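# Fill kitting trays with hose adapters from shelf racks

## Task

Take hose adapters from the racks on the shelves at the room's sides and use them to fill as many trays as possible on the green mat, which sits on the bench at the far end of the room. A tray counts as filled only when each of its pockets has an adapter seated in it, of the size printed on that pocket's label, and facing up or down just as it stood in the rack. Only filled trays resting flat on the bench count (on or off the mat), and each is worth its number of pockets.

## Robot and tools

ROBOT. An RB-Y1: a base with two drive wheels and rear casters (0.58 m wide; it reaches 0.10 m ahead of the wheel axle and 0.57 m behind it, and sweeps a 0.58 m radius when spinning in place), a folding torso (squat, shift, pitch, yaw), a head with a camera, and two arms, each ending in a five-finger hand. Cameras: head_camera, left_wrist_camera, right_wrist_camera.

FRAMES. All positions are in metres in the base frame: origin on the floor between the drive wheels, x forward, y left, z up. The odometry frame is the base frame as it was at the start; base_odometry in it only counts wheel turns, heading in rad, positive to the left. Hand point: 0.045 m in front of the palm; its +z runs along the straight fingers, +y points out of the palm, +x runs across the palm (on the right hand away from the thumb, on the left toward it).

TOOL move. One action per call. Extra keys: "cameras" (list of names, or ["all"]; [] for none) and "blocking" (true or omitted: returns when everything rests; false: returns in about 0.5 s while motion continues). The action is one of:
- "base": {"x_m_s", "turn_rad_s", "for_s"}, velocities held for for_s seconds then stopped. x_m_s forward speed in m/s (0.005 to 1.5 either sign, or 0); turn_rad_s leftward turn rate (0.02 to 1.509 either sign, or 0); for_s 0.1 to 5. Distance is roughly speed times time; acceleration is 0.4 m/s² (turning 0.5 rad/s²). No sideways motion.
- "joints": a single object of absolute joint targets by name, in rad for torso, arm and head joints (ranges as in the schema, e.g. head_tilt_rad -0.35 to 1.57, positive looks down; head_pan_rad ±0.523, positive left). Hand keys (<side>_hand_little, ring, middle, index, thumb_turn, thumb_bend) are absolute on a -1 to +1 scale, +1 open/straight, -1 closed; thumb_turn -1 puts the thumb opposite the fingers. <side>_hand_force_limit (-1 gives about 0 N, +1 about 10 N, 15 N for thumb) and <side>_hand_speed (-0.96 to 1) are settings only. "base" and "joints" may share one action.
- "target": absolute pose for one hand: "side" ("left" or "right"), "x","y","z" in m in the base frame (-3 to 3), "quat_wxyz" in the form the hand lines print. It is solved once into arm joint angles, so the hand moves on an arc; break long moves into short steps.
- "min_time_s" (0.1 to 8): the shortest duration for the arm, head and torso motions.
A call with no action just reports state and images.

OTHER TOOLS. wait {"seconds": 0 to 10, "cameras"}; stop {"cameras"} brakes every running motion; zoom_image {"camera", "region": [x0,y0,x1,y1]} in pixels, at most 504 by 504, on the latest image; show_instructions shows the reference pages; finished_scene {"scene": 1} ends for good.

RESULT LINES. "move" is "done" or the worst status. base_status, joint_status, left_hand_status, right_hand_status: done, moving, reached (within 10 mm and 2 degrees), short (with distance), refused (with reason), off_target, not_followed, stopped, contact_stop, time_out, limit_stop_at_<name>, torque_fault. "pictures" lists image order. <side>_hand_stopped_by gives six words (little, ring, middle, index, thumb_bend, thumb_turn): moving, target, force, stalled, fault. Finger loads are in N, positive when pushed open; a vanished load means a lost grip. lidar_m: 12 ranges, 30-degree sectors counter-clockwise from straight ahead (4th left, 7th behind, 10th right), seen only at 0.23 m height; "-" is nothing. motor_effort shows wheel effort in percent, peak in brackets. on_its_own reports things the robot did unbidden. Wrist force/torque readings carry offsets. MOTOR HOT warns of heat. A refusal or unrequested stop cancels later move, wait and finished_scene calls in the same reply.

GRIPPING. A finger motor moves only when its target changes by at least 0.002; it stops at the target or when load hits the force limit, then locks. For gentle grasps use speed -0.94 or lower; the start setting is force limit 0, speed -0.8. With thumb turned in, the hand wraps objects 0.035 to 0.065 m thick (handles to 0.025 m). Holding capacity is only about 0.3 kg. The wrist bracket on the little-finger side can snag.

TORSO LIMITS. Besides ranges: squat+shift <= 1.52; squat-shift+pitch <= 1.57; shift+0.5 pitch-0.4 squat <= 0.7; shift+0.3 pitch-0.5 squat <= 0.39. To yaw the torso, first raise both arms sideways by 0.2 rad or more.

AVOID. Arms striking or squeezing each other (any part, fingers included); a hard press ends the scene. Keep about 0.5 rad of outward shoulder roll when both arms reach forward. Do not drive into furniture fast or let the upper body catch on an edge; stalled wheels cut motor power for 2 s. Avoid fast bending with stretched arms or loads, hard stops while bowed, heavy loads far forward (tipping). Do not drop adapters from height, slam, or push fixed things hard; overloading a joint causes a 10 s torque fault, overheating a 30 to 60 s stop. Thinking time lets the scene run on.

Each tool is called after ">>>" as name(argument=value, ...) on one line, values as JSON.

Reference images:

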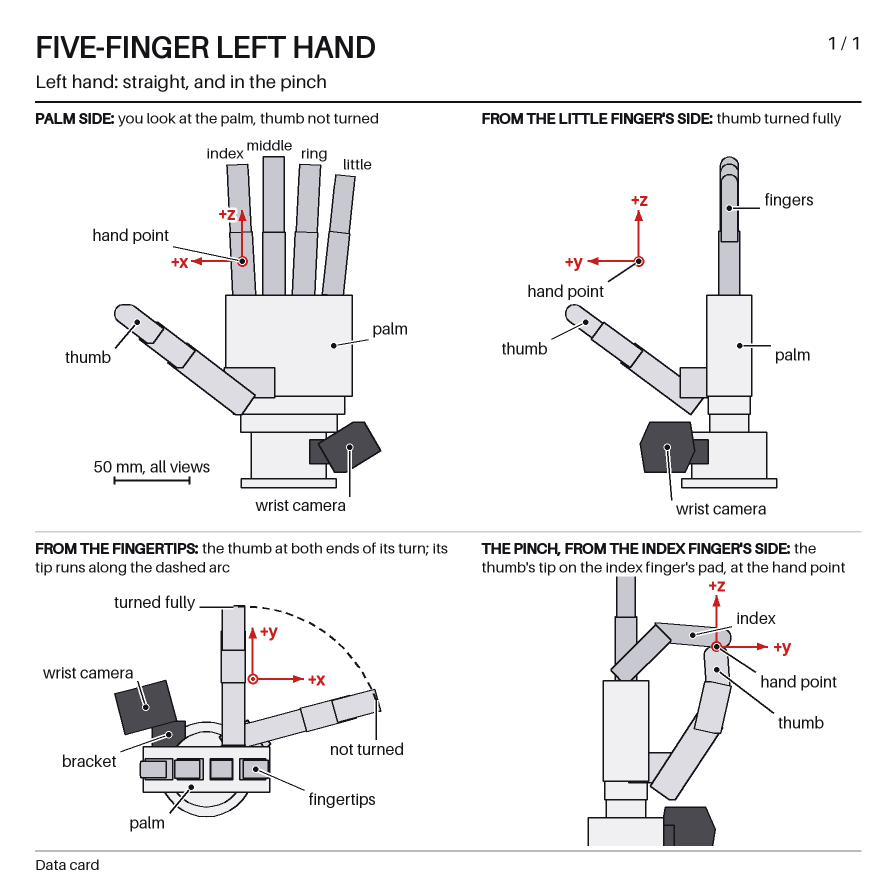

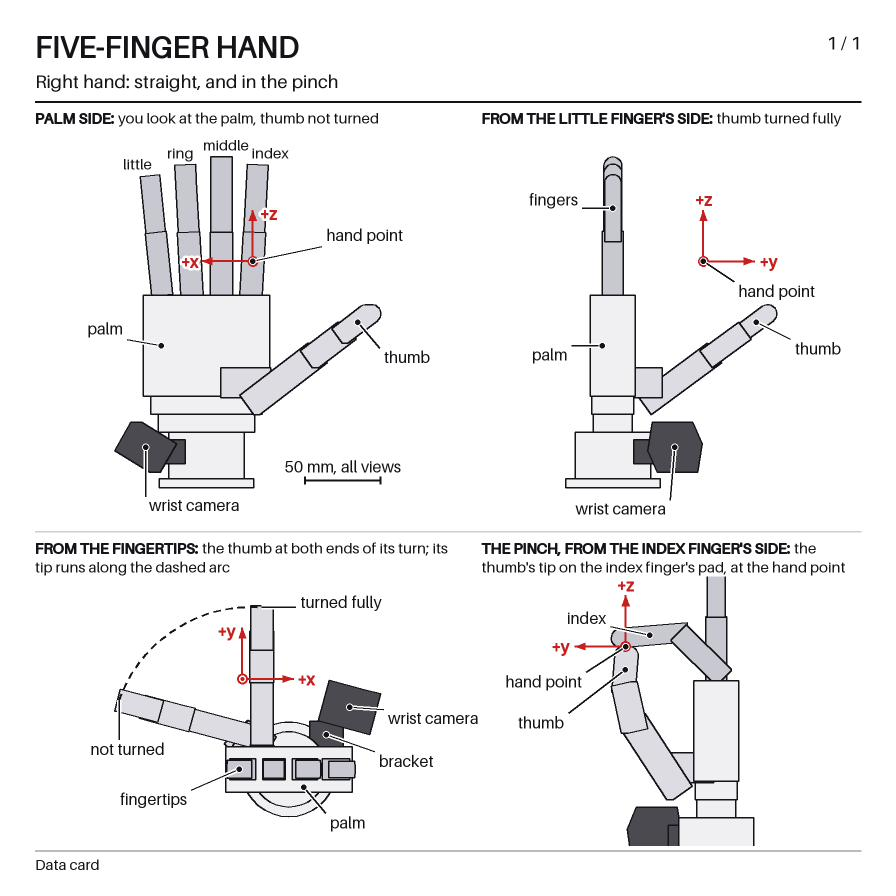

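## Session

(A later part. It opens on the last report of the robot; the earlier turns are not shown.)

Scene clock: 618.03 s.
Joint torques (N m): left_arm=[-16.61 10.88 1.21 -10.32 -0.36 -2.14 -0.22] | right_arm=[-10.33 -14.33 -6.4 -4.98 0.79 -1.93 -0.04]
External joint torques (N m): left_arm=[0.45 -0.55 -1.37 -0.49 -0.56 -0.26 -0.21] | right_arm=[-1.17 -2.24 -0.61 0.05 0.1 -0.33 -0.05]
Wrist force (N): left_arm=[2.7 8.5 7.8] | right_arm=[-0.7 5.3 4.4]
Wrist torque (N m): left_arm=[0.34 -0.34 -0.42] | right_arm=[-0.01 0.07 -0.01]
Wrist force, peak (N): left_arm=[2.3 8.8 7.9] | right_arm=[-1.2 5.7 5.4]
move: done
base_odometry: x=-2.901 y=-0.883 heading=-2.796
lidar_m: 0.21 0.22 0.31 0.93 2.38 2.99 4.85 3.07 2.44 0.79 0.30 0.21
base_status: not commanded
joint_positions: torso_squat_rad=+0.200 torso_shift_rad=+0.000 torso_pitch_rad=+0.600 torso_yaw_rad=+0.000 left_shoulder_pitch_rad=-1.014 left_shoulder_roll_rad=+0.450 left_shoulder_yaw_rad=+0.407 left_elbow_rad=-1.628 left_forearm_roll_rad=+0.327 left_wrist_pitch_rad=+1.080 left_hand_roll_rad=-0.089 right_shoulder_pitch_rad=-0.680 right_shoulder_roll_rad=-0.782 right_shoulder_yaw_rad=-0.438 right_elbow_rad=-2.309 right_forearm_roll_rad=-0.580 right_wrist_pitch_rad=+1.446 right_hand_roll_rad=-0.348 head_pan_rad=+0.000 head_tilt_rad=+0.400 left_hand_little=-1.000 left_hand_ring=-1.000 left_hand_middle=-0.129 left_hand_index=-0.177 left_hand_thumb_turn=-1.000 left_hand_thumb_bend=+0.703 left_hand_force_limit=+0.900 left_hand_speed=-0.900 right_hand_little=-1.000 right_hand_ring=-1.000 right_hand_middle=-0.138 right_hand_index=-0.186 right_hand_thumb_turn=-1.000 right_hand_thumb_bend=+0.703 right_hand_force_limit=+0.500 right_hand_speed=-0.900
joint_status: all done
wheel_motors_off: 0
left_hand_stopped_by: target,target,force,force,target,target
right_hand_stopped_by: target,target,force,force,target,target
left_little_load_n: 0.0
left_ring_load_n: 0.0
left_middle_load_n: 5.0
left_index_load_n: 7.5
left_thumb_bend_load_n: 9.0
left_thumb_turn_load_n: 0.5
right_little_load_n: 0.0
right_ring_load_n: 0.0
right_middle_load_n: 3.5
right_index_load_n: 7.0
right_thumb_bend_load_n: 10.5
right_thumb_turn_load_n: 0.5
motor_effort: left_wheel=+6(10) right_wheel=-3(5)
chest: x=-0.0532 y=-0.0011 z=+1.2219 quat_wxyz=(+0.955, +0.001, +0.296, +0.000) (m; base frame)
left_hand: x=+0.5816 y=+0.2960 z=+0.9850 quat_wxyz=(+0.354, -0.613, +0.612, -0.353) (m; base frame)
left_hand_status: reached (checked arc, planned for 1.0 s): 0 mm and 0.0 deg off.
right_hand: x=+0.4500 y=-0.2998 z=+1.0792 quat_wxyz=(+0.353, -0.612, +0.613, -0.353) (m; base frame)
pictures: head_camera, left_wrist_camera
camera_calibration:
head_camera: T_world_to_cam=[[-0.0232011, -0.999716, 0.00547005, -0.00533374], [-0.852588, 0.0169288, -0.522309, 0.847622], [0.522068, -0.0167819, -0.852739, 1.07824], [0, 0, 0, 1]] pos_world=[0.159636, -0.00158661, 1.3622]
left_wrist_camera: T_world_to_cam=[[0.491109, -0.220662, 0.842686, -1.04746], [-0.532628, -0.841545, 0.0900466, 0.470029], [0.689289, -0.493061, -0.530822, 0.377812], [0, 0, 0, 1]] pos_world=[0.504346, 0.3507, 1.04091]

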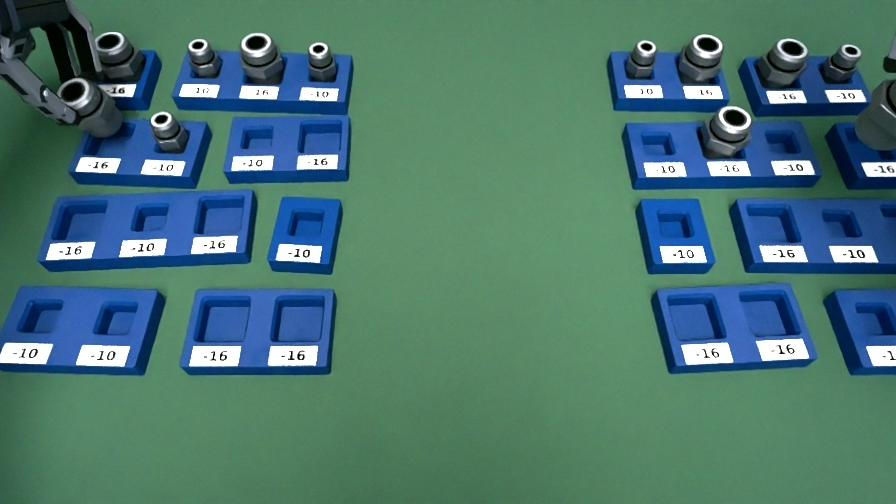

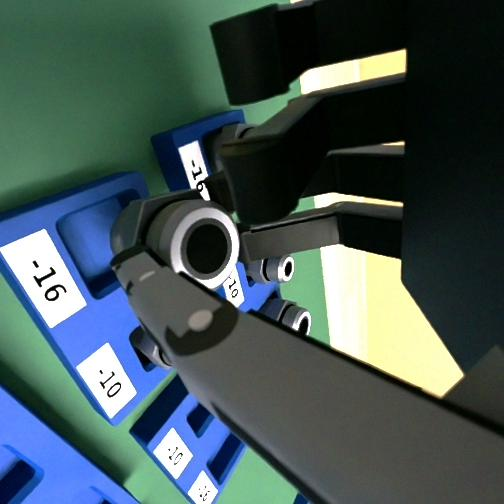

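>>> move(target={"side":"left","x":0.5789,"y":0.297,"z":0.973,"quat_wxyz":[0.3536,-0.6124,0.6124,-0.3536]}, min_time_s=1, cameras=["head_camera"])

>>> zoom_image(camera="head_camera", region=[70, 80, 150, 160])

Scene clock: 620.93 s.
Joint torques (N m): left_arm=[-13.19 10.39 4.51 -9.99 0.33 -2.19 -0.25] | right_arm=[-10.19 -14.6 -6.23 -4.94 0.71 -1.89 -0.07]
External joint torques (N m): left_arm=[3.57 -0.94 1.92 -0.05 0.12 -0.32 -0.24] | right_arm=[-1.04 -2.5 -0.43 0.09 0.02 -0.28 -0.07]
Wrist force (N): left_arm=[2.7 8.4 7.5] | right_arm=[-0.5 5.1 5.5]
Wrist torque (N m): left_arm=[0.35 -0.35 -0.41] | right_arm=[-0.15 -0.04 0.05]
Wrist force, peak (N): left_arm=[2.7 8.7 7.7] | right_arm=[-1.0 5.9 5.5]
move: done
base_odometry: x=-2.901 y=-0.883 heading=-2.796
lidar_m: 0.21 0.22 0.31 0.92 2.35 2.99 4.84 3.07 2.45 0.79 0.30 0.21
base_status: not commanded
joint_positions: torso_squat_rad=+0.200 torso_shift_rad=+0.000 torso_pitch_rad=+0.600 torso_yaw_rad=+0.000 left_shoulder_pitch_rad=-0.990 left_shoulder_roll_rad=+0.439 left_shoulder_yaw_rad=+0.407 left_elbow_rad=-1.622 left_forearm_roll_rad=+0.331 left_wrist_pitch_rad=+1.049 left_hand_roll_rad=-0.100 right_shoulder_pitch_rad=-0.680 right_shoulder_roll_rad=-0.782 right_shoulder_yaw_rad=-0.438 right_elbow_rad=-2.309 right_forearm_roll_rad=-0.580 right_wrist_pitch_rad=+1.446 right_hand_roll_rad=-0.348 head_pan_rad=+0.000 head_tilt_rad=+0.400 left_hand_little=-1.000 left_hand_ring=-1.000 left_hand_middle=-0.129 left_hand_index=-0.177 left_hand_thumb_turn=-1.000 left_hand_thumb_bend=+0.703 left_hand_force_limit=+0.900 left_hand_speed=-0.900 right_hand_little=-1.000 right_hand_ring=-1.000 right_hand_middle=-0.138 right_hand_index=-0.186 right_hand_thumb_turn=-1.000 right_hand_thumb_bend=+0.703 right_hand_force_limit=+0.500 right_hand_speed=-0.900
joint_status: all done
wheel_motors_off: 0
left_hand_stopped_by: target,target,force,force,target,target
right_hand_stopped_by: target,target,force,force,target,target
left_little_load_n: 0.0
left_ring_load_n: 0.0
left_middle_load_n: 4.5
left_index_load_n: 7.5
left_thumb_bend_load_n: 9.5
left_thumb_turn_load_n: 0.5
right_little_load_n: 0.0
right_ring_load_n: 0.0
right_middle_load_n: 4.0
right_index_load_n: 6.5
right_thumb_bend_load_n: 11.0
right_thumb_turn_load_n: 0.5
motor_effort: left_wheel=+6(8) right_wheel=-4(4)
chest: x=-0.0532 y=-0.0011 z=+1.2219 quat_wxyz=(+0.955, +0.001, +0.296, +0.000) (m; base frame)
left_hand: x=+0.5786 y=+0.2970 z=+0.9734 quat_wxyz=(+0.354, -0.612, +0.612, -0.353) (m; base frame)
left_hand_status: reached (checked arc, planned for 1.0 s): 1 mm and 0.0 deg off.
right_hand: x=+0.4500 y=-0.2998 z=+1.0792 quat_wxyz=(+0.353, -0.612, +0.613, -0.353) (m; base frame)
pictures: head_camera
camera_calibration:
head_camera: T_world_to_cam=[[-0.0232011, -0.999716, 0.00547005, -0.00533374], [-0.852588, 0.0169288, -0.522309, 0.847622], [0.522068, -0.0167819, -0.852739, 1.07824], [0, 0, 0, 1]] pos_world=[0.159636, -0.00158661, 1.3622]

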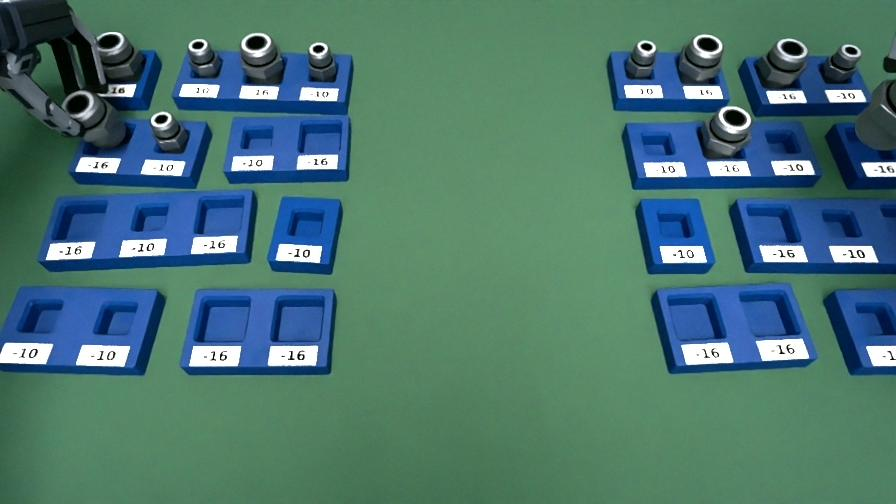

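Scaled by 6.300 from the camera's 896x504 image, which has a finer 1280x720 frame.

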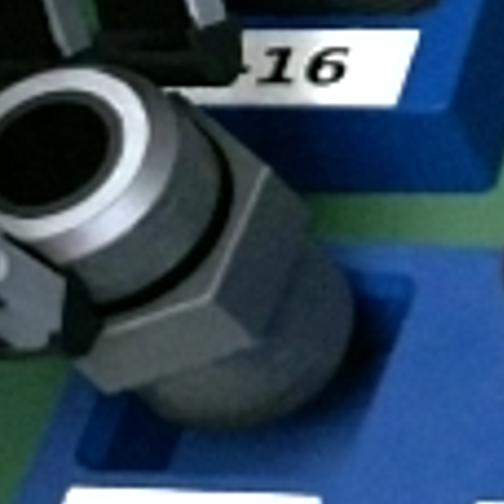

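>>> move(target={"side":"left","x":0.577,"y":0.296,"z":0.965,"quat_wxyz":[0.3536,-0.6124,0.6124,-0.3536]}, min_time_s=1)

>>> move(target={"side":"left","x":0.577,"y":0.296,"z":0.957,"quat_wxyz":[0.3536,-0.6124,0.6124,-0.3536]}, min_time_s=1, cameras=["head_camera"])

>>> zoom_image(camera="head_camera", region=[70, 80, 150, 160])

Scene clock: 622.60 s.
Joint torques (N m): left_arm=[-13.1 11.05 1.18 -9.92 -0.18 -1.98 -0.13] | right_arm=[-10.28 -14.86 -6.32 -4.96 0.65 -2.01 0.01]
External joint torques (N m): left_arm=[3.49 -0.13 -1.37 0.1 -0.4 -0.11 -0.13] | right_arm=[-1.12 -2.77 -0.53 0.06 -0.03 -0.41 0.01]
Wrist force (N): left_arm=[2.4 8.5 7.6] | right_arm=[-0.7 4.7 5.1]
Wrist torque (N m): left_arm=[0.35 -0.31 -0.43] | right_arm=[-0.19 0.00 -0.02]
Wrist force, peak (N): left_arm=[2.7 8.7 7.7] | right_arm=[-0.6 5.9 5.4]
move: done
base_odometry: x=-2.901 y=-0.883 heading=-2.796
lidar_m: 0.20 0.22 0.31 0.92 2.38 3.00 4.84 3.08 2.45 0.80 0.31 0.23
base_status: not commanded
joint_positions: torso_squat_rad=+0.200 torso_shift_rad=+0.000 torso_pitch_rad=+0.600 torso_yaw_rad=+0.000 left_shoulder_pitch_rad=-0.975 left_shoulder_roll_rad=+0.428 left_shoulder_yaw_rad=+0.406 left_elbow_rad=-1.618 left_forearm_roll_rad=+0.330 left_wrist_pitch_rad=+1.027 left_hand_roll_rad=-0.104 right_shoulder_pitch_rad=-0.680 right_shoulder_roll_rad=-0.782 right_shoulder_yaw_rad=-0.438 right_elbow_rad=-2.309 right_forearm_roll_rad=-0.580 right_wrist_pitch_rad=+1.446 right_hand_roll_rad=-0.348 head_pan_rad=+0.000 head_tilt_rad=+0.400 left_hand_little=-1.000 left_hand_ring=-1.000 left_hand_middle=-0.129 left_hand_index=-0.177 left_hand_thumb_turn=-1.000 left_hand_thumb_bend=+0.703 left_hand_force_limit=+0.900 left_hand_speed=-0.900 right_hand_little=-1.000 right_hand_ring=-1.000 right_hand_middle=-0.138 right_hand_index=-0.186 right_hand_thumb_turn=-1.000 right_hand_thumb_bend=+0.703 right_hand_force_limit=+0.500 right_hand_speed=-0.900
joint_status: all done
wheel_motors_off: 0
left_hand_stopped_by: target,target,force,force,target,target
right_hand_stopped_by: target,target,force,force,target,target
left_little_load_n: 0.0
left_ring_load_n: 0.0
left_middle_load_n: 4.5
left_index_load_n: 7.5
left_thumb_bend_load_n: 9.5
left_thumb_turn_load_n: 0.5
right_little_load_n: 0.0
right_ring_load_n: 0.0
right_middle_load_n: 4.0
right_index_load_n: 6.5
right_thumb_bend_load_n: 11.0
right_thumb_turn_load_n: 0.5
motor_effort: left_wheel=+5(10) right_wheel=-3(5)
chest: x=-0.0532 y=-0.0011 z=+1.2219 quat_wxyz=(+0.955, +0.001, +0.296, +0.000) (m; base frame)
left_hand: x=+0.5769 y=+0.2962 z=+0.9655 quat_wxyz=(+0.354, -0.612, +0.612, -0.354) (m; base frame)
left_hand_status: reached (checked arc, planned for 1.0 s): 1 mm and 0.0 deg off.
right_hand: x=+0.4500 y=-0.2998 z=+1.0792 quat_wxyz=(+0.353, -0.612, +0.613, -0.353) (m; base frame)
pictures: none

Scene clock: 623.93 s.
Joint torques (N m): left_arm=[-8.8 8.52 0.31 -5.98 0.03 -0.66 -0.33] | right_arm=[-10.62 -14.58 -6.06 -5.02 0.85 -1.88 -0.04]
External joint torques (N m): left_arm=[7.74 -2.6 -2.22 4.12 -0.2 1.21 -0.32] | right_arm=[-1.46 -2.49 -0.27 0.01 0.17 -0.27 -0.05]
Wrist force (N): left_arm=[3.1 0.8 2.0] | right_arm=[-1.1 5.2 4.9]
Wrist torque (N m): left_arm=[0.17 -0.40 -0.35] | right_arm=[-0.06 0.07 -0.02]
Wrist force, peak (N): left_arm=[2.6 8.7 8.2] | right_arm=[-0.6 5.4 6.0]
move: done
base_odometry: x=-2.901 y=-0.883 heading=-2.796
lidar_m: 0.21 0.22 0.30 0.92 2.38 3.01 4.85 3.07 2.44 0.79 0.30 0.22
base_status: not commanded
joint_positions: torso_squat_rad=+0.200 torso_shift_rad=+0.000 torso_pitch_rad=+0.600 torso_yaw_rad=+0.000 left_shoulder_pitch_rad=-0.967 left_shoulder_roll_rad=+0.421 left_shoulder_yaw_rad=+0.404 left_elbow_rad=-1.605 left_forearm_roll_rad=+0.331 left_wrist_pitch_rad=+1.002 left_hand_roll_rad=-0.112 right_shoulder_pitch_rad=-0.680 right_shoulder_roll_rad=-0.782 right_shoulder_yaw_rad=-0.438 right_elbow_rad=-2.309 right_forearm_roll_rad=-0.580 right_wrist_pitch_rad=+1.446 right_hand_roll_rad=-0.348 head_pan_rad=+0.000 head_tilt_rad=+0.400 left_hand_little=-1.000 left_hand_ring=-1.000 left_hand_middle=-0.130 left_hand_index=-0.177 left_hand_thumb_turn=-1.000 left_hand_thumb_bend=+0.703 left_hand_force_limit=+0.900 left_hand_speed=-0.900 right_hand_little=-1.000 right_hand_ring=-1.000 right_hand_middle=-0.138 right_hand_index=-0.186 right_hand_thumb_turn=-1.000 right_hand_thumb_bend=+0.703 right_hand_force_limit=+0.500 right_hand_speed=-0.900
joint_status: all done
wheel_motors_off: 0
left_hand_stopped_by: target,target,force,force,target,target
right_hand_stopped_by: target,target,force,force,target,target
left_little_load_n: 0.0
left_ring_load_n: 0.0
left_middle_load_n: 3.5
left_index_load_n: 7.0
left_thumb_bend_load_n: 8.5
left_thumb_turn_load_n: 0.0
right_little_load_n: 0.0
right_ring_load_n: 0.0
right_middle_load_n: 3.5
right_index_load_n: 6.5
right_thumb_bend_load_n: 10.5
right_thumb_turn_load_n: 0.5
motor_effort: left_wheel=+5(9) right_wheel=-3(5)
chest: x=-0.0533 y=-0.0011 z=+1.2219 quat_wxyz=(+0.955, +0.001, +0.295, +0.000) (m; base frame)
left_hand: x=+0.5773 y=+0.2963 z=+0.9589 quat_wxyz=(+0.355, -0.612, +0.612, -0.354) (m; base frame)
left_hand_status: reached (checked arc, planned for 1.0 s): 2 mm and 0.2 deg off.
right_hand: x=+0.4499 y=-0.2998 z=+1.0793 quat_wxyz=(+0.353, -0.612, +0.613, -0.353) (m; base frame)
pictures: head_camera
camera_calibration:
head_camera: T_world_to_cam=[[-0.0232049, -0.999716, 0.00546294, -0.00532867], [-0.852471, 0.0169319, -0.522499, 0.847744], [0.522258, -0.0167815, -0.852622, 1.07824], [0, 0, 0, 1]] pos_world=[0.159435, -0.00158662, 1.3623]

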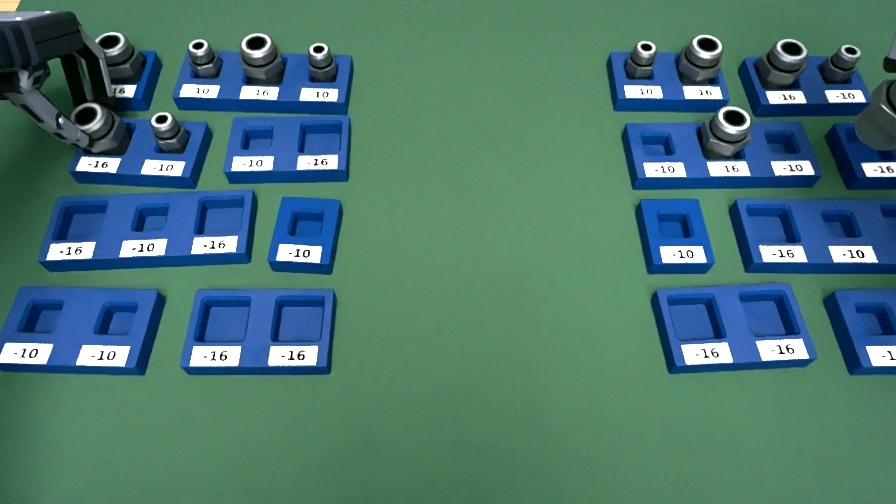

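Scaled by 6.300 from the camera's 896x504 image, which has a finer 1280x720 frame.

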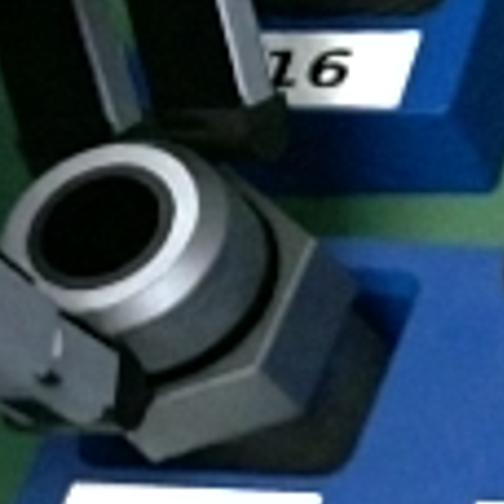

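>>> move(joints={"left_hand_speed":-0.7,"left_hand_index":0.2,"left_hand_middle":0.2,"left_hand_thumb_bend":0.88})

>>> move(target={"side":"left","x":0.570,"y":0.296,"z":1.015,"quat_wxyz":[0.3536,-0.6124,0.6124,-0.3536]}, min_time_s=1.2)

>>> move(joints={"left_shoulder_pitch_rad":-0.794,"left_shoulder_roll_rad":0.567,"left_shoulder_yaw_rad":0.675,"left_elbow_rad":-2.223,"left_forearm_roll_rad":0.595,"left_wrist_pitch_rad":1.559,"left_hand_roll_rad":-0.012,"left_hand_speed":0,"left_hand_index":0.1,"left_hand_middle":0.1,"left_hand_thumb_bend":0.76}, min_time_s=1.2)

>>> move(target={"side":"right","x":0.50,"y":-0.38,"z":1.03,"quat_wxyz":[0.3536,-0.6124,0.6124,-0.3536]}, min_time_s=1.2, cameras=["head_camera"])

>>> zoom_image(camera="head_camera", region=[756, 80, 896, 220])

Scene clock: 626.20 s.
Joint torques (N m): left_arm=[-12.59 10.17 0.76 -9.23 -0.09 -1.24 -0.21] | right_arm=[-10.37 -14.65 -6.32 -5.15 0.78 -1.86 -0.02]
External joint torques (N m): left_arm=[3.93 -0.94 -1.77 0.87 -0.31 0.64 -0.2] | right_arm=[-1.21 -2.55 -0.52 -0.13 0.1 -0.25 -0.02]
Wrist force (N): left_arm=[2.5 6.5 6.4] | right_arm=[-0.1 5.3 4.8]
Wrist torque (N m): left_arm=[0.30 -0.31 -0.41] | right_arm=[-0.05 -0.09 -0.01]
Wrist force, peak (N): left_arm=[2.8 6.9 7.0] | right_arm=[-0.8 5.5 5.5]
move: done
base_odometry: x=-2.901 y=-0.883 heading=-2.796
lidar_m: 0.19 0.22 0.31 0.93 2.37 3.00 4.85 3.05 2.43 0.80 0.30 0.22
base_status: not commanded
joint_positions: torso_squat_rad=+0.200 torso_shift_rad=+0.000 torso_pitch_rad=+0.600 torso_yaw_rad=+0.000 left_shoulder_pitch_rad=-0.966 left_shoulder_roll_rad=+0.421 left_shoulder_yaw_rad=+0.404 left_elbow_rad=-1.604 left_forearm_roll_rad=+0.331 left_wrist_pitch_rad=+1.002 left_hand_roll_rad=-0.112 right_shoulder_pitch_rad=-0.680 right_shoulder_roll_rad=-0.782 right_shoulder_yaw_rad=-0.438 right_elbow_rad=-2.309 right_forearm_roll_rad=-0.580 right_wrist_pitch_rad=+1.446 right_hand_roll_rad=-0.348 head_pan_rad=+0.000 head_tilt_rad=+0.400 left_hand_little=-1.000 left_hand_ring=-1.000 left_hand_middle=+0.200 left_hand_index=+0.200 left_hand_thumb_turn=-1.000 left_hand_thumb_bend=+0.880 left_hand_force_limit=+0.900 left_hand_speed=-0.700 right_hand_little=-1.000 right_hand_ring=-1.000 right_hand_middle=-0.138 right_hand_index=-0.186 right_hand_thumb_turn=-1.000 right_hand_thumb_bend=+0.703 right_hand_force_limit=+0.500 right_hand_speed=-0.900
joint_status: all done
wheel_motors_off: 0
left_hand_stopped_by: target,target,target,target,target,target
right_hand_stopped_by: target,target,force,force,target,target
left_little_load_n: 0.0
left_ring_load_n: 0.0
left_middle_load_n: 0.0
left_index_load_n: 0.0
left_thumb_bend_load_n: 0.0
left_thumb_turn_load_n: 0.0
right_little_load_n: 0.0
right_ring_load_n: 0.0
right_middle_load_n: 3.5
right_index_load_n: 7.0
right_thumb_bend_load_n: 11.0
right_thumb_turn_load_n: 0.5
motor_effort: left_wheel=+7(7) right_wheel=-4(4)
chest: x=-0.0533 y=-0.0011 z=+1.2219 quat_wxyz=(+0.955, +0.001, +0.295, +0.000) (m; base frame)
left_hand: x=+0.5769 y=+0.2962 z=+0.9580 quat_wxyz=(+0.354, -0.612, +0.612, -0.354) (m; base frame)
right_hand: x=+0.4499 y=-0.2998 z=+1.0793 quat_wxyz=(+0.353, -0.612, +0.613, -0.353) (m; base frame)
pictures: none

Scene clock: 627.73 s.
Joint torques (N m): left_arm=[-15.18 12.76 4.81 -10.08 0.25 -1.47 0.36] | right_arm=[-10.48 -14.67 -6.37 -4.94 0.73 -1.87 0.07]
External joint torques (N m): left_arm=[1.56 1.22 2.02 -0.76 0.11 0.41 0.37] | right_arm=[-1.32 -2.57 -0.58 0.08 0.04 -0.26 0.07]
Wrist force (N): left_arm=[2.6 6.7 6.8] | right_arm=[-0.7 5.3 5.5]
Wrist torque (N m): left_arm=[0.30 -0.35 -0.22] | right_arm=[-0.08 0.02 -0.01]
Wrist force, peak (N): left_arm=[2.4 7.2 6.6] | right_arm=[-0.3 6.0 5.4]
move: done
base_odometry: x=-2.901 y=-0.883 heading=-2.796
lidar_m: 0.21 0.22 0.31 0.93 2.38 3.00 4.84 3.07 2.44 0.79 0.30 0.22
base_status: not commanded
joint_positions: torso_squat_rad=+0.200 torso_shift_rad=+0.000 torso_pitch_rad=+0.600 torso_yaw_rad=+0.000 left_shoulder_pitch_rad=-1.019 left_shoulder_roll_rad=+0.476 left_shoulder_yaw_rad=+0.415 left_elbow_rad=-1.727 left_forearm_roll_rad=+0.336 left_wrist_pitch_rad=+1.189 left_hand_roll_rad=-0.056 right_shoulder_pitch_rad=-0.680 right_shoulder_roll_rad=-0.782 right_shoulder_yaw_rad=-0.438 right_elbow_rad=-2.309 right_forearm_roll_rad=-0.580 right_wrist_pitch_rad=+1.446 right_hand_roll_rad=-0.348 head_pan_rad=+0.000 head_tilt_rad=+0.400 left_hand_little=-1.000 left_hand_ring=-1.000 left_hand_middle=+0.200 left_hand_index=+0.200 left_hand_thumb_turn=-1.000 left_hand_thumb_bend=+0.880 left_hand_force_limit=+0.900 left_hand_speed=-0.700 right_hand_little=-1.000 right_hand_ring=-1.000 right_hand_middle=-0.138 right_hand_index=-0.186 right_hand_thumb_turn=-1.000 right_hand_thumb_bend=+0.703 right_hand_force_limit=+0.500 right_hand_speed=-0.900
joint_status: all done
wheel_motors_off: 0
left_hand_stopped_by: target,target,target,target,target,target
right_hand_stopped_by: target,target,force,force,target,target
left_little_load_n: 0.0
left_ring_load_n: 0.0
left_middle_load_n: 0.0
left_index_load_n: 0.0
left_thumb_bend_load_n: 0.0
left_thumb_turn_load_n: 0.0
right_little_load_n: 0.0
right_ring_load_n: 0.0
right_middle_load_n: 4.0
right_index_load_n: 7.0
right_thumb_bend_load_n: 11.0
right_thumb_turn_load_n: 0.5
motor_effort: left_wheel=+6(10) right_wheel=-3(5)
chest: x=-0.0533 y=-0.0011 z=+1.2219 quat_wxyz=(+0.955, +0.001, +0.295, +0.000) (m; base frame)
left_hand: x=+0.5704 y=+0.2960 z=+1.0146 quat_wxyz=(+0.354, -0.612, +0.612, -0.354) (m; base frame)
left_hand_status: reached (checked arc, planned for 1.2 s): 1 mm and 0.0 deg off.
right_hand: x=+0.4499 y=-0.2998 z=+1.0793 quat_wxyz=(+0.353, -0.612, +0.613, -0.353) (m; base frame)
pictures: none

Scene clock: 629.23 s.
Joint torques (N m): left_arm=[-8.1 13.52 4.36 -7.01 0.04 -1.67 0.21] | right_arm=[-10.46 -14.54 -6.18 -5.15 0.7 -1.95 -0.07]
External joint torques (N m): left_arm=[2.5 1.03 0.94 -0.55 -0.01 0.21 0.22] | right_arm=[-1.3 -2.45 -0.39 -0.12 0.02 -0.34 -0.08]
Wrist force (N): left_arm=[2.5 6.7 6.5] | right_arm=[-0.1 5.2 4.4]
Wrist torque (N m): left_arm=[0.31 -0.31 -0.22] | right_arm=[-0.06 -0.02 0.04]
Wrist force, peak (N): left_arm=[2.4 6.9 7.0] | right_arm=[-0.1 5.7 5.5]
move: done
base_odometry: x=-2.901 y=-0.883 heading=-2.796
lidar_m: 0.21 0.22 0.30 0.93 2.38 3.00 4.85 3.07 2.44 0.78 0.31 0.22
base_status: not commanded
joint_positions: torso_squat_rad=+0.200 torso_shift_rad=+0.000 torso_pitch_rad=+0.600 torso_yaw_rad=+0.000 left_shoulder_pitch_rad=-0.794 left_shoulder_roll_rad=+0.567 left_shoulder_yaw_rad=+0.675 left_elbow_rad=-2.223 left_forearm_roll_rad=+0.595 left_wrist_pitch_rad=+1.559 left_hand_roll_rad=-0.012 right_shoulder_pitch_rad=-0.680 right_shoulder_roll_rad=-0.782 right_shoulder_yaw_rad=-0.438 right_elbow_rad=-2.309 right_forearm_roll_rad=-0.580 right_wrist_pitch_rad=+1.446 right_hand_roll_rad=-0.348 head_pan_rad=+0.000 head_tilt_rad=+0.400 left_hand_little=-1.000 left_hand_ring=-1.000 left_hand_middle=+0.100 left_hand_index=+0.100 left_hand_thumb_turn=-1.000 left_hand_thumb_bend=+0.760 left_hand_force_limit=+0.900 left_hand_speed=+0.000 right_hand_little=-1.000 right_hand_ring=-1.000 right_hand_middle=-0.138 right_hand_index=-0.186 right_hand_thumb_turn=-1.000 right_hand_thumb_bend=+0.703 right_hand_force_limit=+0.500 right_hand_speed=-0.900
joint_status: all done
wheel_motors_off: 0
left_hand_stopped_by: target,target,target,target,target,target
right_hand_stopped_by: target,target,force,force,target,target
left_little_load_n: 0.0
left_ring_load_n: 0.0
left_middle_load_n: 0.0
left_index_load_n: 0.0
left_thumb_bend_load_n: 0.0
left_thumb_turn_load_n: 0.0
right_little_load_n: 0.0
right_ring_load_n: 0.0
right_middle_load_n: 3.5
right_index_load_n: 6.5
right_thumb_bend_load_n: 11.0
right_thumb_turn_load_n: 0.5
motor_effort: left_wheel=+5(8) right_wheel=-5(5)
chest: x=-0.0533 y=-0.0011 z=+1.2219 quat_wxyz=(+0.955, +0.001, +0.295, +0.000) (m; base frame)
left_hand: x=+0.4501 y=+0.3401 z=+1.0800 quat_wxyz=(+0.354, -0.612, +0.613, -0.353) (m; base frame)
right_hand: x=+0.4499 y=-0.2998 z=+1.0793 quat_wxyz=(+0.353, -0.612, +0.613, -0.353) (m; base frame)
pictures: none

Scene clock: 630.77 s.
Joint torques (N m): left_arm=[-8.14 13.12 5.1 -7 0 -1.76 0.13] | right_arm=[-10.69 -17.04 -7.43 -6.95 0.03 -2.08 -0.13]
External joint torques (N m): left_arm=[2.46 0.63 1.67 -0.54 -0.05 0.12 0.14] | right_arm=[-0.77 -2.18 -1.16 -0.08 -0.22 -0.37 -0.13]
Wrist force (N): left_arm=[2.4 6.8 6.3] | right_arm=[-0.8 5.8 5.5]
Wrist torque (N m): left_arm=[0.34 -0.31 -0.23] | right_arm=[0.01 0.02 0.03]
Wrist force, peak (N): left_arm=[2.5 6.9 6.8] | right_arm=[-1.0 6.4 5.3]
move: done
base_odometry: x=-2.901 y=-0.883 heading=-2.796
lidar_m: 0.21 0.21 0.31 0.92 2.38 2.99 4.85 3.05 2.43 0.81 0.30 0.22
base_status: not commanded
joint_positions: torso_squat_rad=+0.200 torso_shift_rad=+0.000 torso_pitch_rad=+0.600 torso_yaw_rad=+0.000 left_shoulder_pitch_rad=-0.794 left_shoulder_roll_rad=+0.567 left_shoulder_yaw_rad=+0.675 left_elbow_rad=-2.223 left_forearm_roll_rad=+0.595 left_wrist_pitch_rad=+1.559 left_hand_roll_rad=-0.012 right_shoulder_pitch_rad=-0.672 right_shoulder_roll_rad=-0.778 right_shoulder_yaw_rad=-0.503 right_elbow_rad=-1.909 right_forearm_roll_rad=-0.688 right_wrist_pitch_rad=+1.145 right_hand_roll_rad=-0.055 head_pan_rad=+0.000 head_tilt_rad=+0.400 left_hand_little=-1.000 left_hand_ring=-1.000 left_hand_middle=+0.100 left_hand_index=+0.100 left_hand_thumb_turn=-1.000 left_hand_thumb_bend=+0.760 left_hand_force_limit=+0.900 left_hand_speed=+0.000 right_hand_little=-1.000 right_hand_ring=-1.000 right_hand_middle=-0.138 right_hand_index=-0.186 right_hand_thumb_turn=-1.000 right_hand_thumb_bend=+0.703 right_hand_force_limit=+0.500 right_hand_speed=-0.900
joint_status: all done
wheel_motors_off: 0
left_hand_stopped_by: target,target,target,target,target,target
right_hand_stopped_by: target,target,force,force,target,target
left_little_load_n: 0.0
left_ring_load_n: 0.0
left_middle_load_n: 0.0
left_index_load_n: 0.0
left_thumb_bend_load_n: 0.0
left_thumb_turn_load_n: 0.0
right_little_load_n: 0.0
right_ring_load_n: 0.0
right_middle_load_n: 4.0
right_index_load_n: 6.5
right_thumb_bend_load_n: 11.0
right_thumb_turn_load_n: 0.5
motor_effort: left_wheel=+7(8) right_wheel=-4(5)
chest: x=-0.0533 y=-0.0011 z=+1.2219 quat_wxyz=(+0.955, +0.001, +0.296, +0.000) (m; base frame)
left_hand: x=+0.4501 y=+0.3401 z=+1.0800 quat_wxyz=(+0.354, -0.612, +0.613, -0.353) (m; base frame)
right_hand: x=+0.4993 y=-0.3801 z=+1.0303 quat_wxyz=(+0.353, -0.611, +0.613, -0.355) (m; base frame)
right_hand_status: reached (checked arc, planned for 1.2 s): 1 mm and 0.3 deg off.
pictures: head_camera
camera_calibration:
head_camera: T_world_to_cam=[[-0.0232049, -0.999716, 0.00546294, -0.00532867], [-0.852471, 0.0169319, -0.522499, 0.847744], [0.522258, -0.0167815, -0.852622, 1.07824], [0, 0, 0, 1]] pos_world=[0.159435, -0.00158662, 1.3623]

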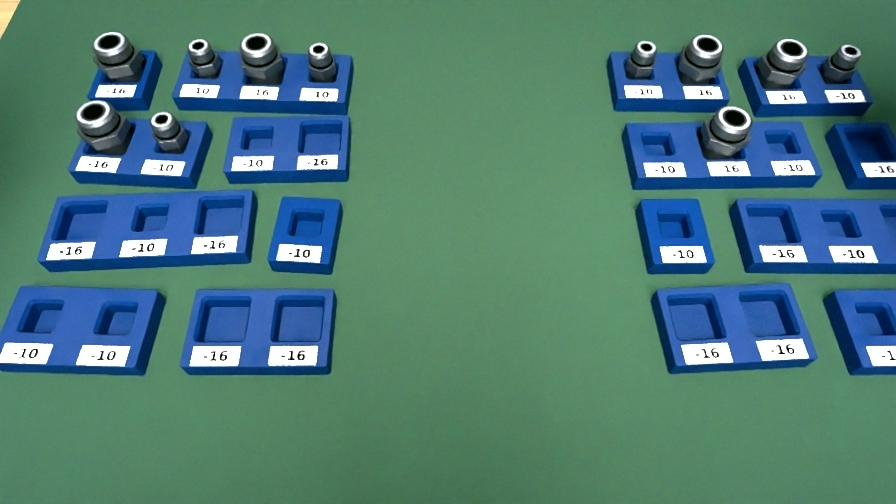

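Scaled by 3.600 from the camera's 896x504 image, which has a finer 1280x720 frame.

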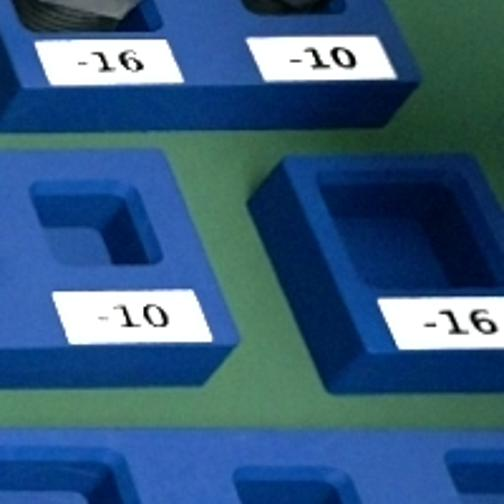

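>>> move(target={"side":"right","x":0.536,"y":-0.3986,"z":1.0,"quat_wxyz":[0.3536,-0.6124,0.6124,-0.3536]}, min_time_s=1.2)

>>> move(target={"side":"right","x":0.5465,"y":-0.3986,"z":0.962,"quat_wxyz":[0.3536,-0.6124,0.6124,-0.3536]}, min_time_s=1.2, cameras=["head_camera","right_wrist_camera"])

>>> zoom_image(camera="head_camera", region=[816, 80, 896, 160])

Scene clock: 632.77 s.
Joint torques (N m): left_arm=[-7.73 13.23 4.81 -7.23 0.19 -1.66 0.31] | right_arm=[-13.61 -18 -5.66 -7.53 -0.08 -2.2 0.03]
External joint torques (N m): left_arm=[2.87 0.74 1.39 -0.77 0.13 0.23 0.32] | right_arm=[-2 -2.17 0.36 0.15 -0.14 -0.49 0.02]
Wrist force (N): left_arm=[2.6 6.8 6.6] | right_arm=[-0.5 4.6 5.0]
Wrist torque (N m): left_arm=[0.32 -0.32 -0.23] | right_arm=[-0.17 -0.04 -0.02]
Wrist force, peak (N): left_arm=[2.6 7.0 6.9] | right_arm=[0.0 5.5 5.9]
move: done
base_odometry: x=-2.901 y=-0.883 heading=-2.796
lidar_m: 0.20 0.21 0.32 0.94 2.37 2.99 4.85 3.06 2.44 0.79 0.31 0.22
base_status: not commanded
joint_positions: torso_squat_rad=+0.200 torso_shift_rad=+0.000 torso_pitch_rad=+0.600 torso_yaw_rad=+0.000 left_shoulder_pitch_rad=-0.794 left_shoulder_roll_rad=+0.567 left_shoulder_yaw_rad=+0.675 left_elbow_rad=-2.223 left_forearm_roll_rad=+0.595 left_wrist_pitch_rad=+1.559 left_hand_roll_rad=-0.012 right_shoulder_pitch_rad=-0.767 right_shoulder_roll_rad=-0.777 right_shoulder_yaw_rad=-0.451 right_elbow_rad=-1.655 right_forearm_roll_rad=-0.710 right_wrist_pitch_rad=+1.009 right_hand_roll_rad=+0.074 head_pan_rad=+0.000 head_tilt_rad=+0.400 left_hand_little=-1.000 left_hand_ring=-1.000 left_hand_middle=+0.100 left_hand_index=+0.100 left_hand_thumb_turn=-1.000 left_hand_thumb_bend=+0.760 left_hand_force_limit=+0.900 left_hand_speed=+0.000 right_hand_little=-1.000 right_hand_ring=-1.000 right_hand_middle=-0.138 right_hand_index=-0.186 right_hand_thumb_turn=-1.000 right_hand_thumb_bend=+0.703 right_hand_force_limit=+0.500 right_hand_speed=-0.900
joint_status: all done
wheel_motors_off: 0
left_hand_stopped_by: target,target,target,target,target,target
right_hand_stopped_by: target,target,force,force,target,target
left_little_load_n: 0.0
left_ring_load_n: 0.0
left_middle_load_n: 0.0
left_index_load_n: 0.0
left_thumb_bend_load_n: 0.0
left_thumb_turn_load_n: 0.0
right_little_load_n: 0.0
right_ring_load_n: 0.0
right_middle_load_n: 4.0
right_index_load_n: 7.0
right_thumb_bend_load_n: 10.5
right_thumb_turn_load_n: 0.5
motor_effort: left_wheel=+6(9) right_wheel=-3(5)
chest: x=-0.0533 y=-0.0011 z=+1.2219 quat_wxyz=(+0.955, +0.001, +0.295, +0.000) (m; base frame)
left_hand: x=+0.4501 y=+0.3401 z=+1.0800 quat_wxyz=(+0.354, -0.612, +0.613, -0.353) (m; base frame)
right_hand: x=+0.5358 y=-0.3987 z=+0.9997 quat_wxyz=(+0.353, -0.612, +0.613, -0.353) (m; base frame)
right_hand_status: reached (checked arc, planned for 1.2 s): 0 mm and 0.0 deg off.
pictures: none

Scene clock: 634.30 s.
Joint torques (N m): left_arm=[-8.39 13.36 4.57 -7.2 0.04 -1.77 0.29] | right_arm=[-14.33 -17.64 -5.41 -8.08 -0.11 -2.13 0.11]
External joint torques (N m): left_arm=[2.2 0.87 1.14 -0.74 -0.01 0.11 0.29] | right_arm=[-2.31 -2.08 0.24 0.12 -0.11 -0.44 0.1]
Wrist force (N): left_arm=[2.5 6.7 6.4] | right_arm=[-0.8 5.0 4.5]
Wrist torque (N m): left_arm=[0.33 -0.31 -0.23] | right_arm=[-0.09 0.03 0.03]
Wrist force, peak (N): left_arm=[2.5 6.8 6.9] | right_arm=[-0.5 5.8 5.2]
move: done
base_odometry: x=-2.901 y=-0.883 heading=-2.796
lidar_m: 0.21 0.22 0.30 0.94 2.37 3.00 4.85 3.06 2.43 0.79 0.30 0.22
base_status: not commanded
joint_positions: torso_squat_rad=+0.200 torso_shift_rad=+0.000 torso_pitch_rad=+0.600 torso_yaw_rad=+0.000 left_shoulder_pitch_rad=-0.794 left_shoulder_roll_rad=+0.567 left_shoulder_yaw_rad=+0.675 left_elbow_rad=-2.223 left_forearm_roll_rad=+0.595 left_wrist_pitch_rad=+1.559 left_hand_roll_rad=-0.012 right_shoulder_pitch_rad=-0.779 right_shoulder_roll_rad=-0.729 right_shoulder_yaw_rad=-0.416 right_elbow_rad=-1.545 right_forearm_roll_rad=-0.701 right_wrist_pitch_rad=+0.899 right_hand_roll_rad=+0.143 head_pan_rad=+0.000 head_tilt_rad=+0.400 left_hand_little=-1.000 left_hand_ring=-1.000 left_hand_middle=+0.100 left_hand_index=+0.100 left_hand_thumb_turn=-1.000 left_hand_thumb_bend=+0.760 left_hand_force_limit=+0.900 left_hand_speed=+0.000 right_hand_little=-1.000 right_hand_ring=-1.000 right_hand_middle=-0.138 right_hand_index=-0.186 right_hand_thumb_turn=-1.000 right_hand_thumb_bend=+0.703 right_hand_force_limit=+0.500 right_hand_speed=-0.900
joint_status: all done
wheel_motors_off: 0
left_hand_stopped_by: target,target,target,target,target,target
right_hand_stopped_by: target,target,force,force,target,target
left_little_load_n: 0.0
left_ring_load_n: 0.0
left_middle_load_n: 0.0
left_index_load_n: 0.0
left_thumb_bend_load_n: 0.0
left_thumb_turn_load_n: 0.0
right_little_load_n: 0.0
right_ring_load_n: 0.0
right_middle_load_n: 4.0
right_index_load_n: 7.0
right_thumb_bend_load_n: 10.5
right_thumb_turn_load_n: 0.5
motor_effort: left_wheel=+8(9) right_wheel=-4(5)
chest: x=-0.0533 y=-0.0011 z=+1.2219 quat_wxyz=(+0.955, +0.001, +0.295, +0.000) (m; base frame)
left_hand: x=+0.4501 y=+0.3401 z=+1.0800 quat_wxyz=(+0.354, -0.612, +0.613, -0.353) (m; base frame)
right_hand: x=+0.5459 y=-0.3987 z=+0.9618 quat_wxyz=(+0.353, -0.612, +0.613, -0.354) (m; base frame)
right_hand_status: reached (checked arc, planned for 1.2 s): 1 mm and 0.1 deg off.
pictures: head_camera, right_wrist_camera
camera_calibration:
head_camera: T_world_to_cam=[[-0.0232049, -0.999716, 0.00546294, -0.00532867], [-0.852471, 0.0169319, -0.522499, 0.847744], [0.522258, -0.0167815, -0.852622, 1.07824], [0, 0, 0, 1]] pos_world=[0.159435, -0.00158662, 1.3623]
right_wrist_camera: T_world_to_cam=[[-0.513956, -0.274954, -0.812557, 0.950334], [-0.55401, 0.829587, 0.0697038, 0.565724], [0.654921, 0.48599, -0.578699, 0.504267], [0, 0, 0, 1]] pos_world=[0.471592, -0.453087, 1.02459]

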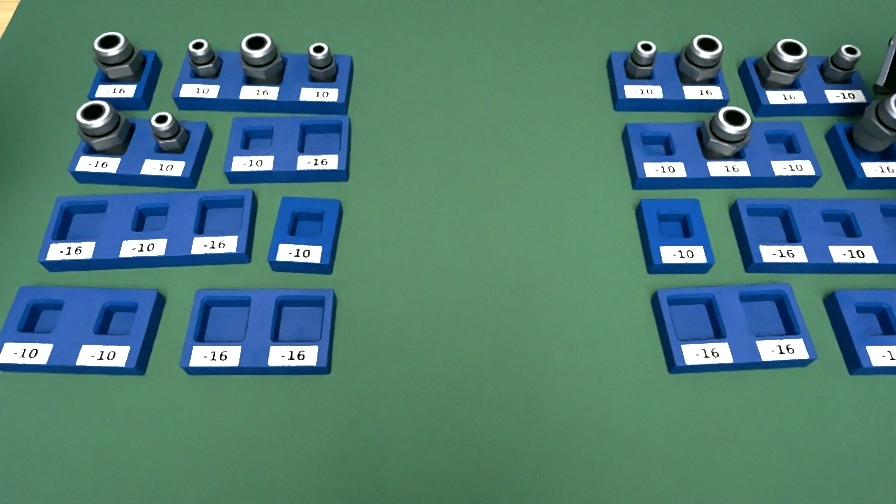

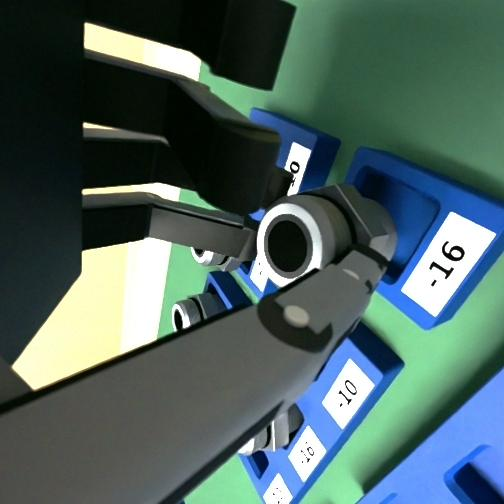

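Scaled by 6.300 from the camera's 896x504 image, which has a finer 1280x720 frame.

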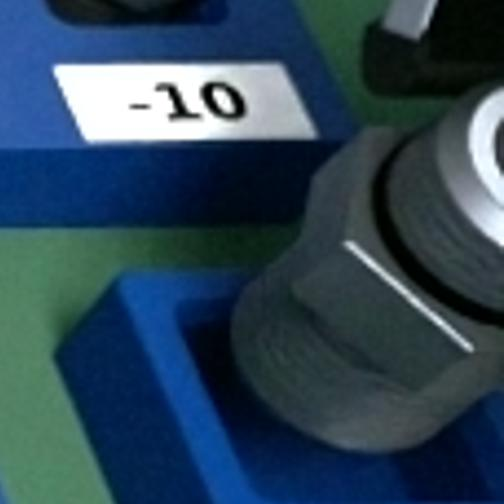

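>>> move(target={"side":"right","x":0.5465,"y":-0.4048,"z":0.956,"quat_wxyz":[0.3536,-0.6124,0.6124,-0.3536]}, min_time_s=1, cameras=["head_camera"])

>>> zoom_image(camera="head_camera", region=[816, 80, 896, 160])

Scene clock: 636.27 s.
Joint torques (N m): left_arm=[-8.25 13.38 4.83 -7.12 0.04 -1.56 0.23] | right_arm=[-12.44 -20.3 -7.17 -7.98 -0.42 -2.16 0.11]
External joint torques (N m): left_arm=[2.34 0.89 1.4 -0.66 -0.02 0.32 0.23] | right_arm=[-0.49 -4.54 -1.51 0.25 -0.39 -0.47 0.1]
Wrist force (N): left_arm=[2.6 6.7 6.6] | right_arm=[-0.9 4.9 5.2]
Wrist torque (N m): left_arm=[0.30 -0.35 -0.22] | right_arm=[-0.13 0.03 0.00]
Wrist force, peak (N): left_arm=[2.5 7.0 6.8] | right_arm=[-0.8 5.3 6.1]
move: done
base_odometry: x=-2.901 y=-0.883 heading=-2.796
lidar_m: 0.21 0.22 0.31 0.93 2.36 2.99 4.84 3.06 2.44 0.80 0.30 0.22
base_status: not commanded
joint_positions: torso_squat_rad=+0.200 torso_shift_rad=+0.000 torso_pitch_rad=+0.600 torso_yaw_rad=+0.000 left_shoulder_pitch_rad=-0.794 left_shoulder_roll_rad=+0.567 left_shoulder_yaw_rad=+0.675 left_elbow_rad=-2.223 left_forearm_roll_rad=+0.595 left_wrist_pitch_rad=+1.559 left_hand_roll_rad=-0.012 right_shoulder_pitch_rad=-0.777 right_shoulder_roll_rad=-0.733 right_shoulder_yaw_rad=-0.419 right_elbow_rad=-1.514 right_forearm_roll_rad=-0.722 right_wrist_pitch_rad=+0.876 right_hand_roll_rad=+0.171 head_pan_rad=+0.000 head_tilt_rad=+0.400 left_hand_little=-1.000 left_hand_ring=-1.000 left_hand_middle=+0.100 left_hand_index=+0.100 left_hand_thumb_turn=-1.000 left_hand_thumb_bend=+0.760 left_hand_force_limit=+0.900 left_hand_speed=+0.000 right_hand_little=-1.000 right_hand_ring=-1.000 right_hand_middle=-0.138 right_hand_index=-0.186 right_hand_thumb_turn=-1.000 right_hand_thumb_bend=+0.703 right_hand_force_limit=+0.500 right_hand_speed=-0.900
joint_status: all done
wheel_motors_off: 0
left_hand_stopped_by: target,target,target,target,target,target
right_hand_stopped_by: target,target,force,force,target,target
left_little_load_n: 0.0
left_ring_load_n: 0.0
left_middle_load_n: 0.0
left_index_load_n: 0.0
left_thumb_bend_load_n: 0.0
left_thumb_turn_load_n: 0.0
right_little_load_n: 0.0
right_ring_load_n: 0.0
right_middle_load_n: 4.0
right_index_load_n: 6.5
right_thumb_bend_load_n: 11.0
right_thumb_turn_load_n: 0.0
motor_effort: left_wheel=+6(9) right_wheel=-4(4)
chest: x=-0.0533 y=-0.0011 z=+1.2219 quat_wxyz=(+0.955, +0.001, +0.296, +0.000) (m; base frame)
left_hand: x=+0.4501 y=+0.3401 z=+1.0800 quat_wxyz=(+0.354, -0.612, +0.613, -0.353) (m; base frame)
right_hand: x=+0.5460 y=-0.4045 z=+0.9557 quat_wxyz=(+0.353, -0.612, +0.613, -0.354) (m; base frame)
right_hand_status: reached (checked arc, planned for 1.0 s): 1 mm and 0.1 deg off.
pictures: head_camera
camera_calibration:
head_camera: T_world_to_cam=[[-0.0232049, -0.999716, 0.00546294, -0.00532867], [-0.852471, 0.0169319, -0.522499, 0.847744], [0.522258, -0.0167815, -0.852622, 1.07824], [0, 0, 0, 1]] pos_world=[0.159435, -0.00158662, 1.3623]

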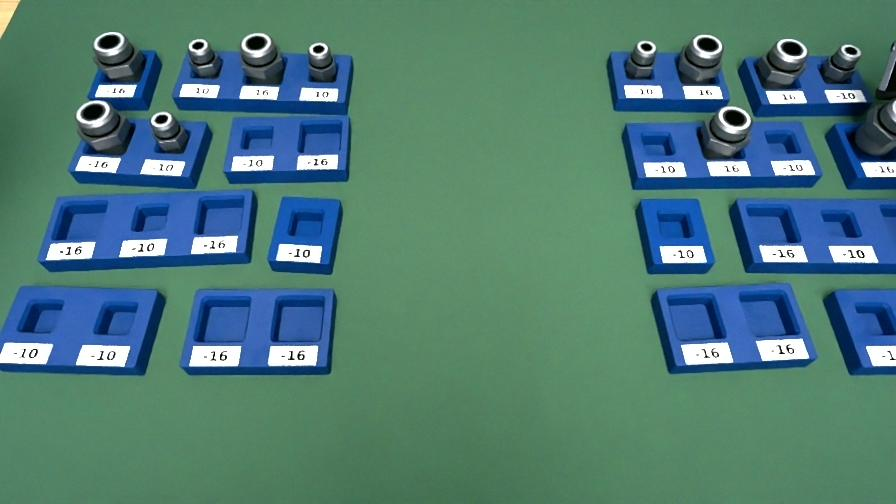

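Scaled by 6.300 from the camera's 896x504 image, which has a finer 1280x720 frame.

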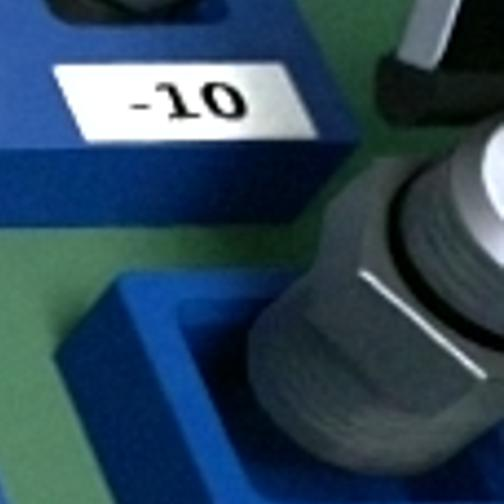

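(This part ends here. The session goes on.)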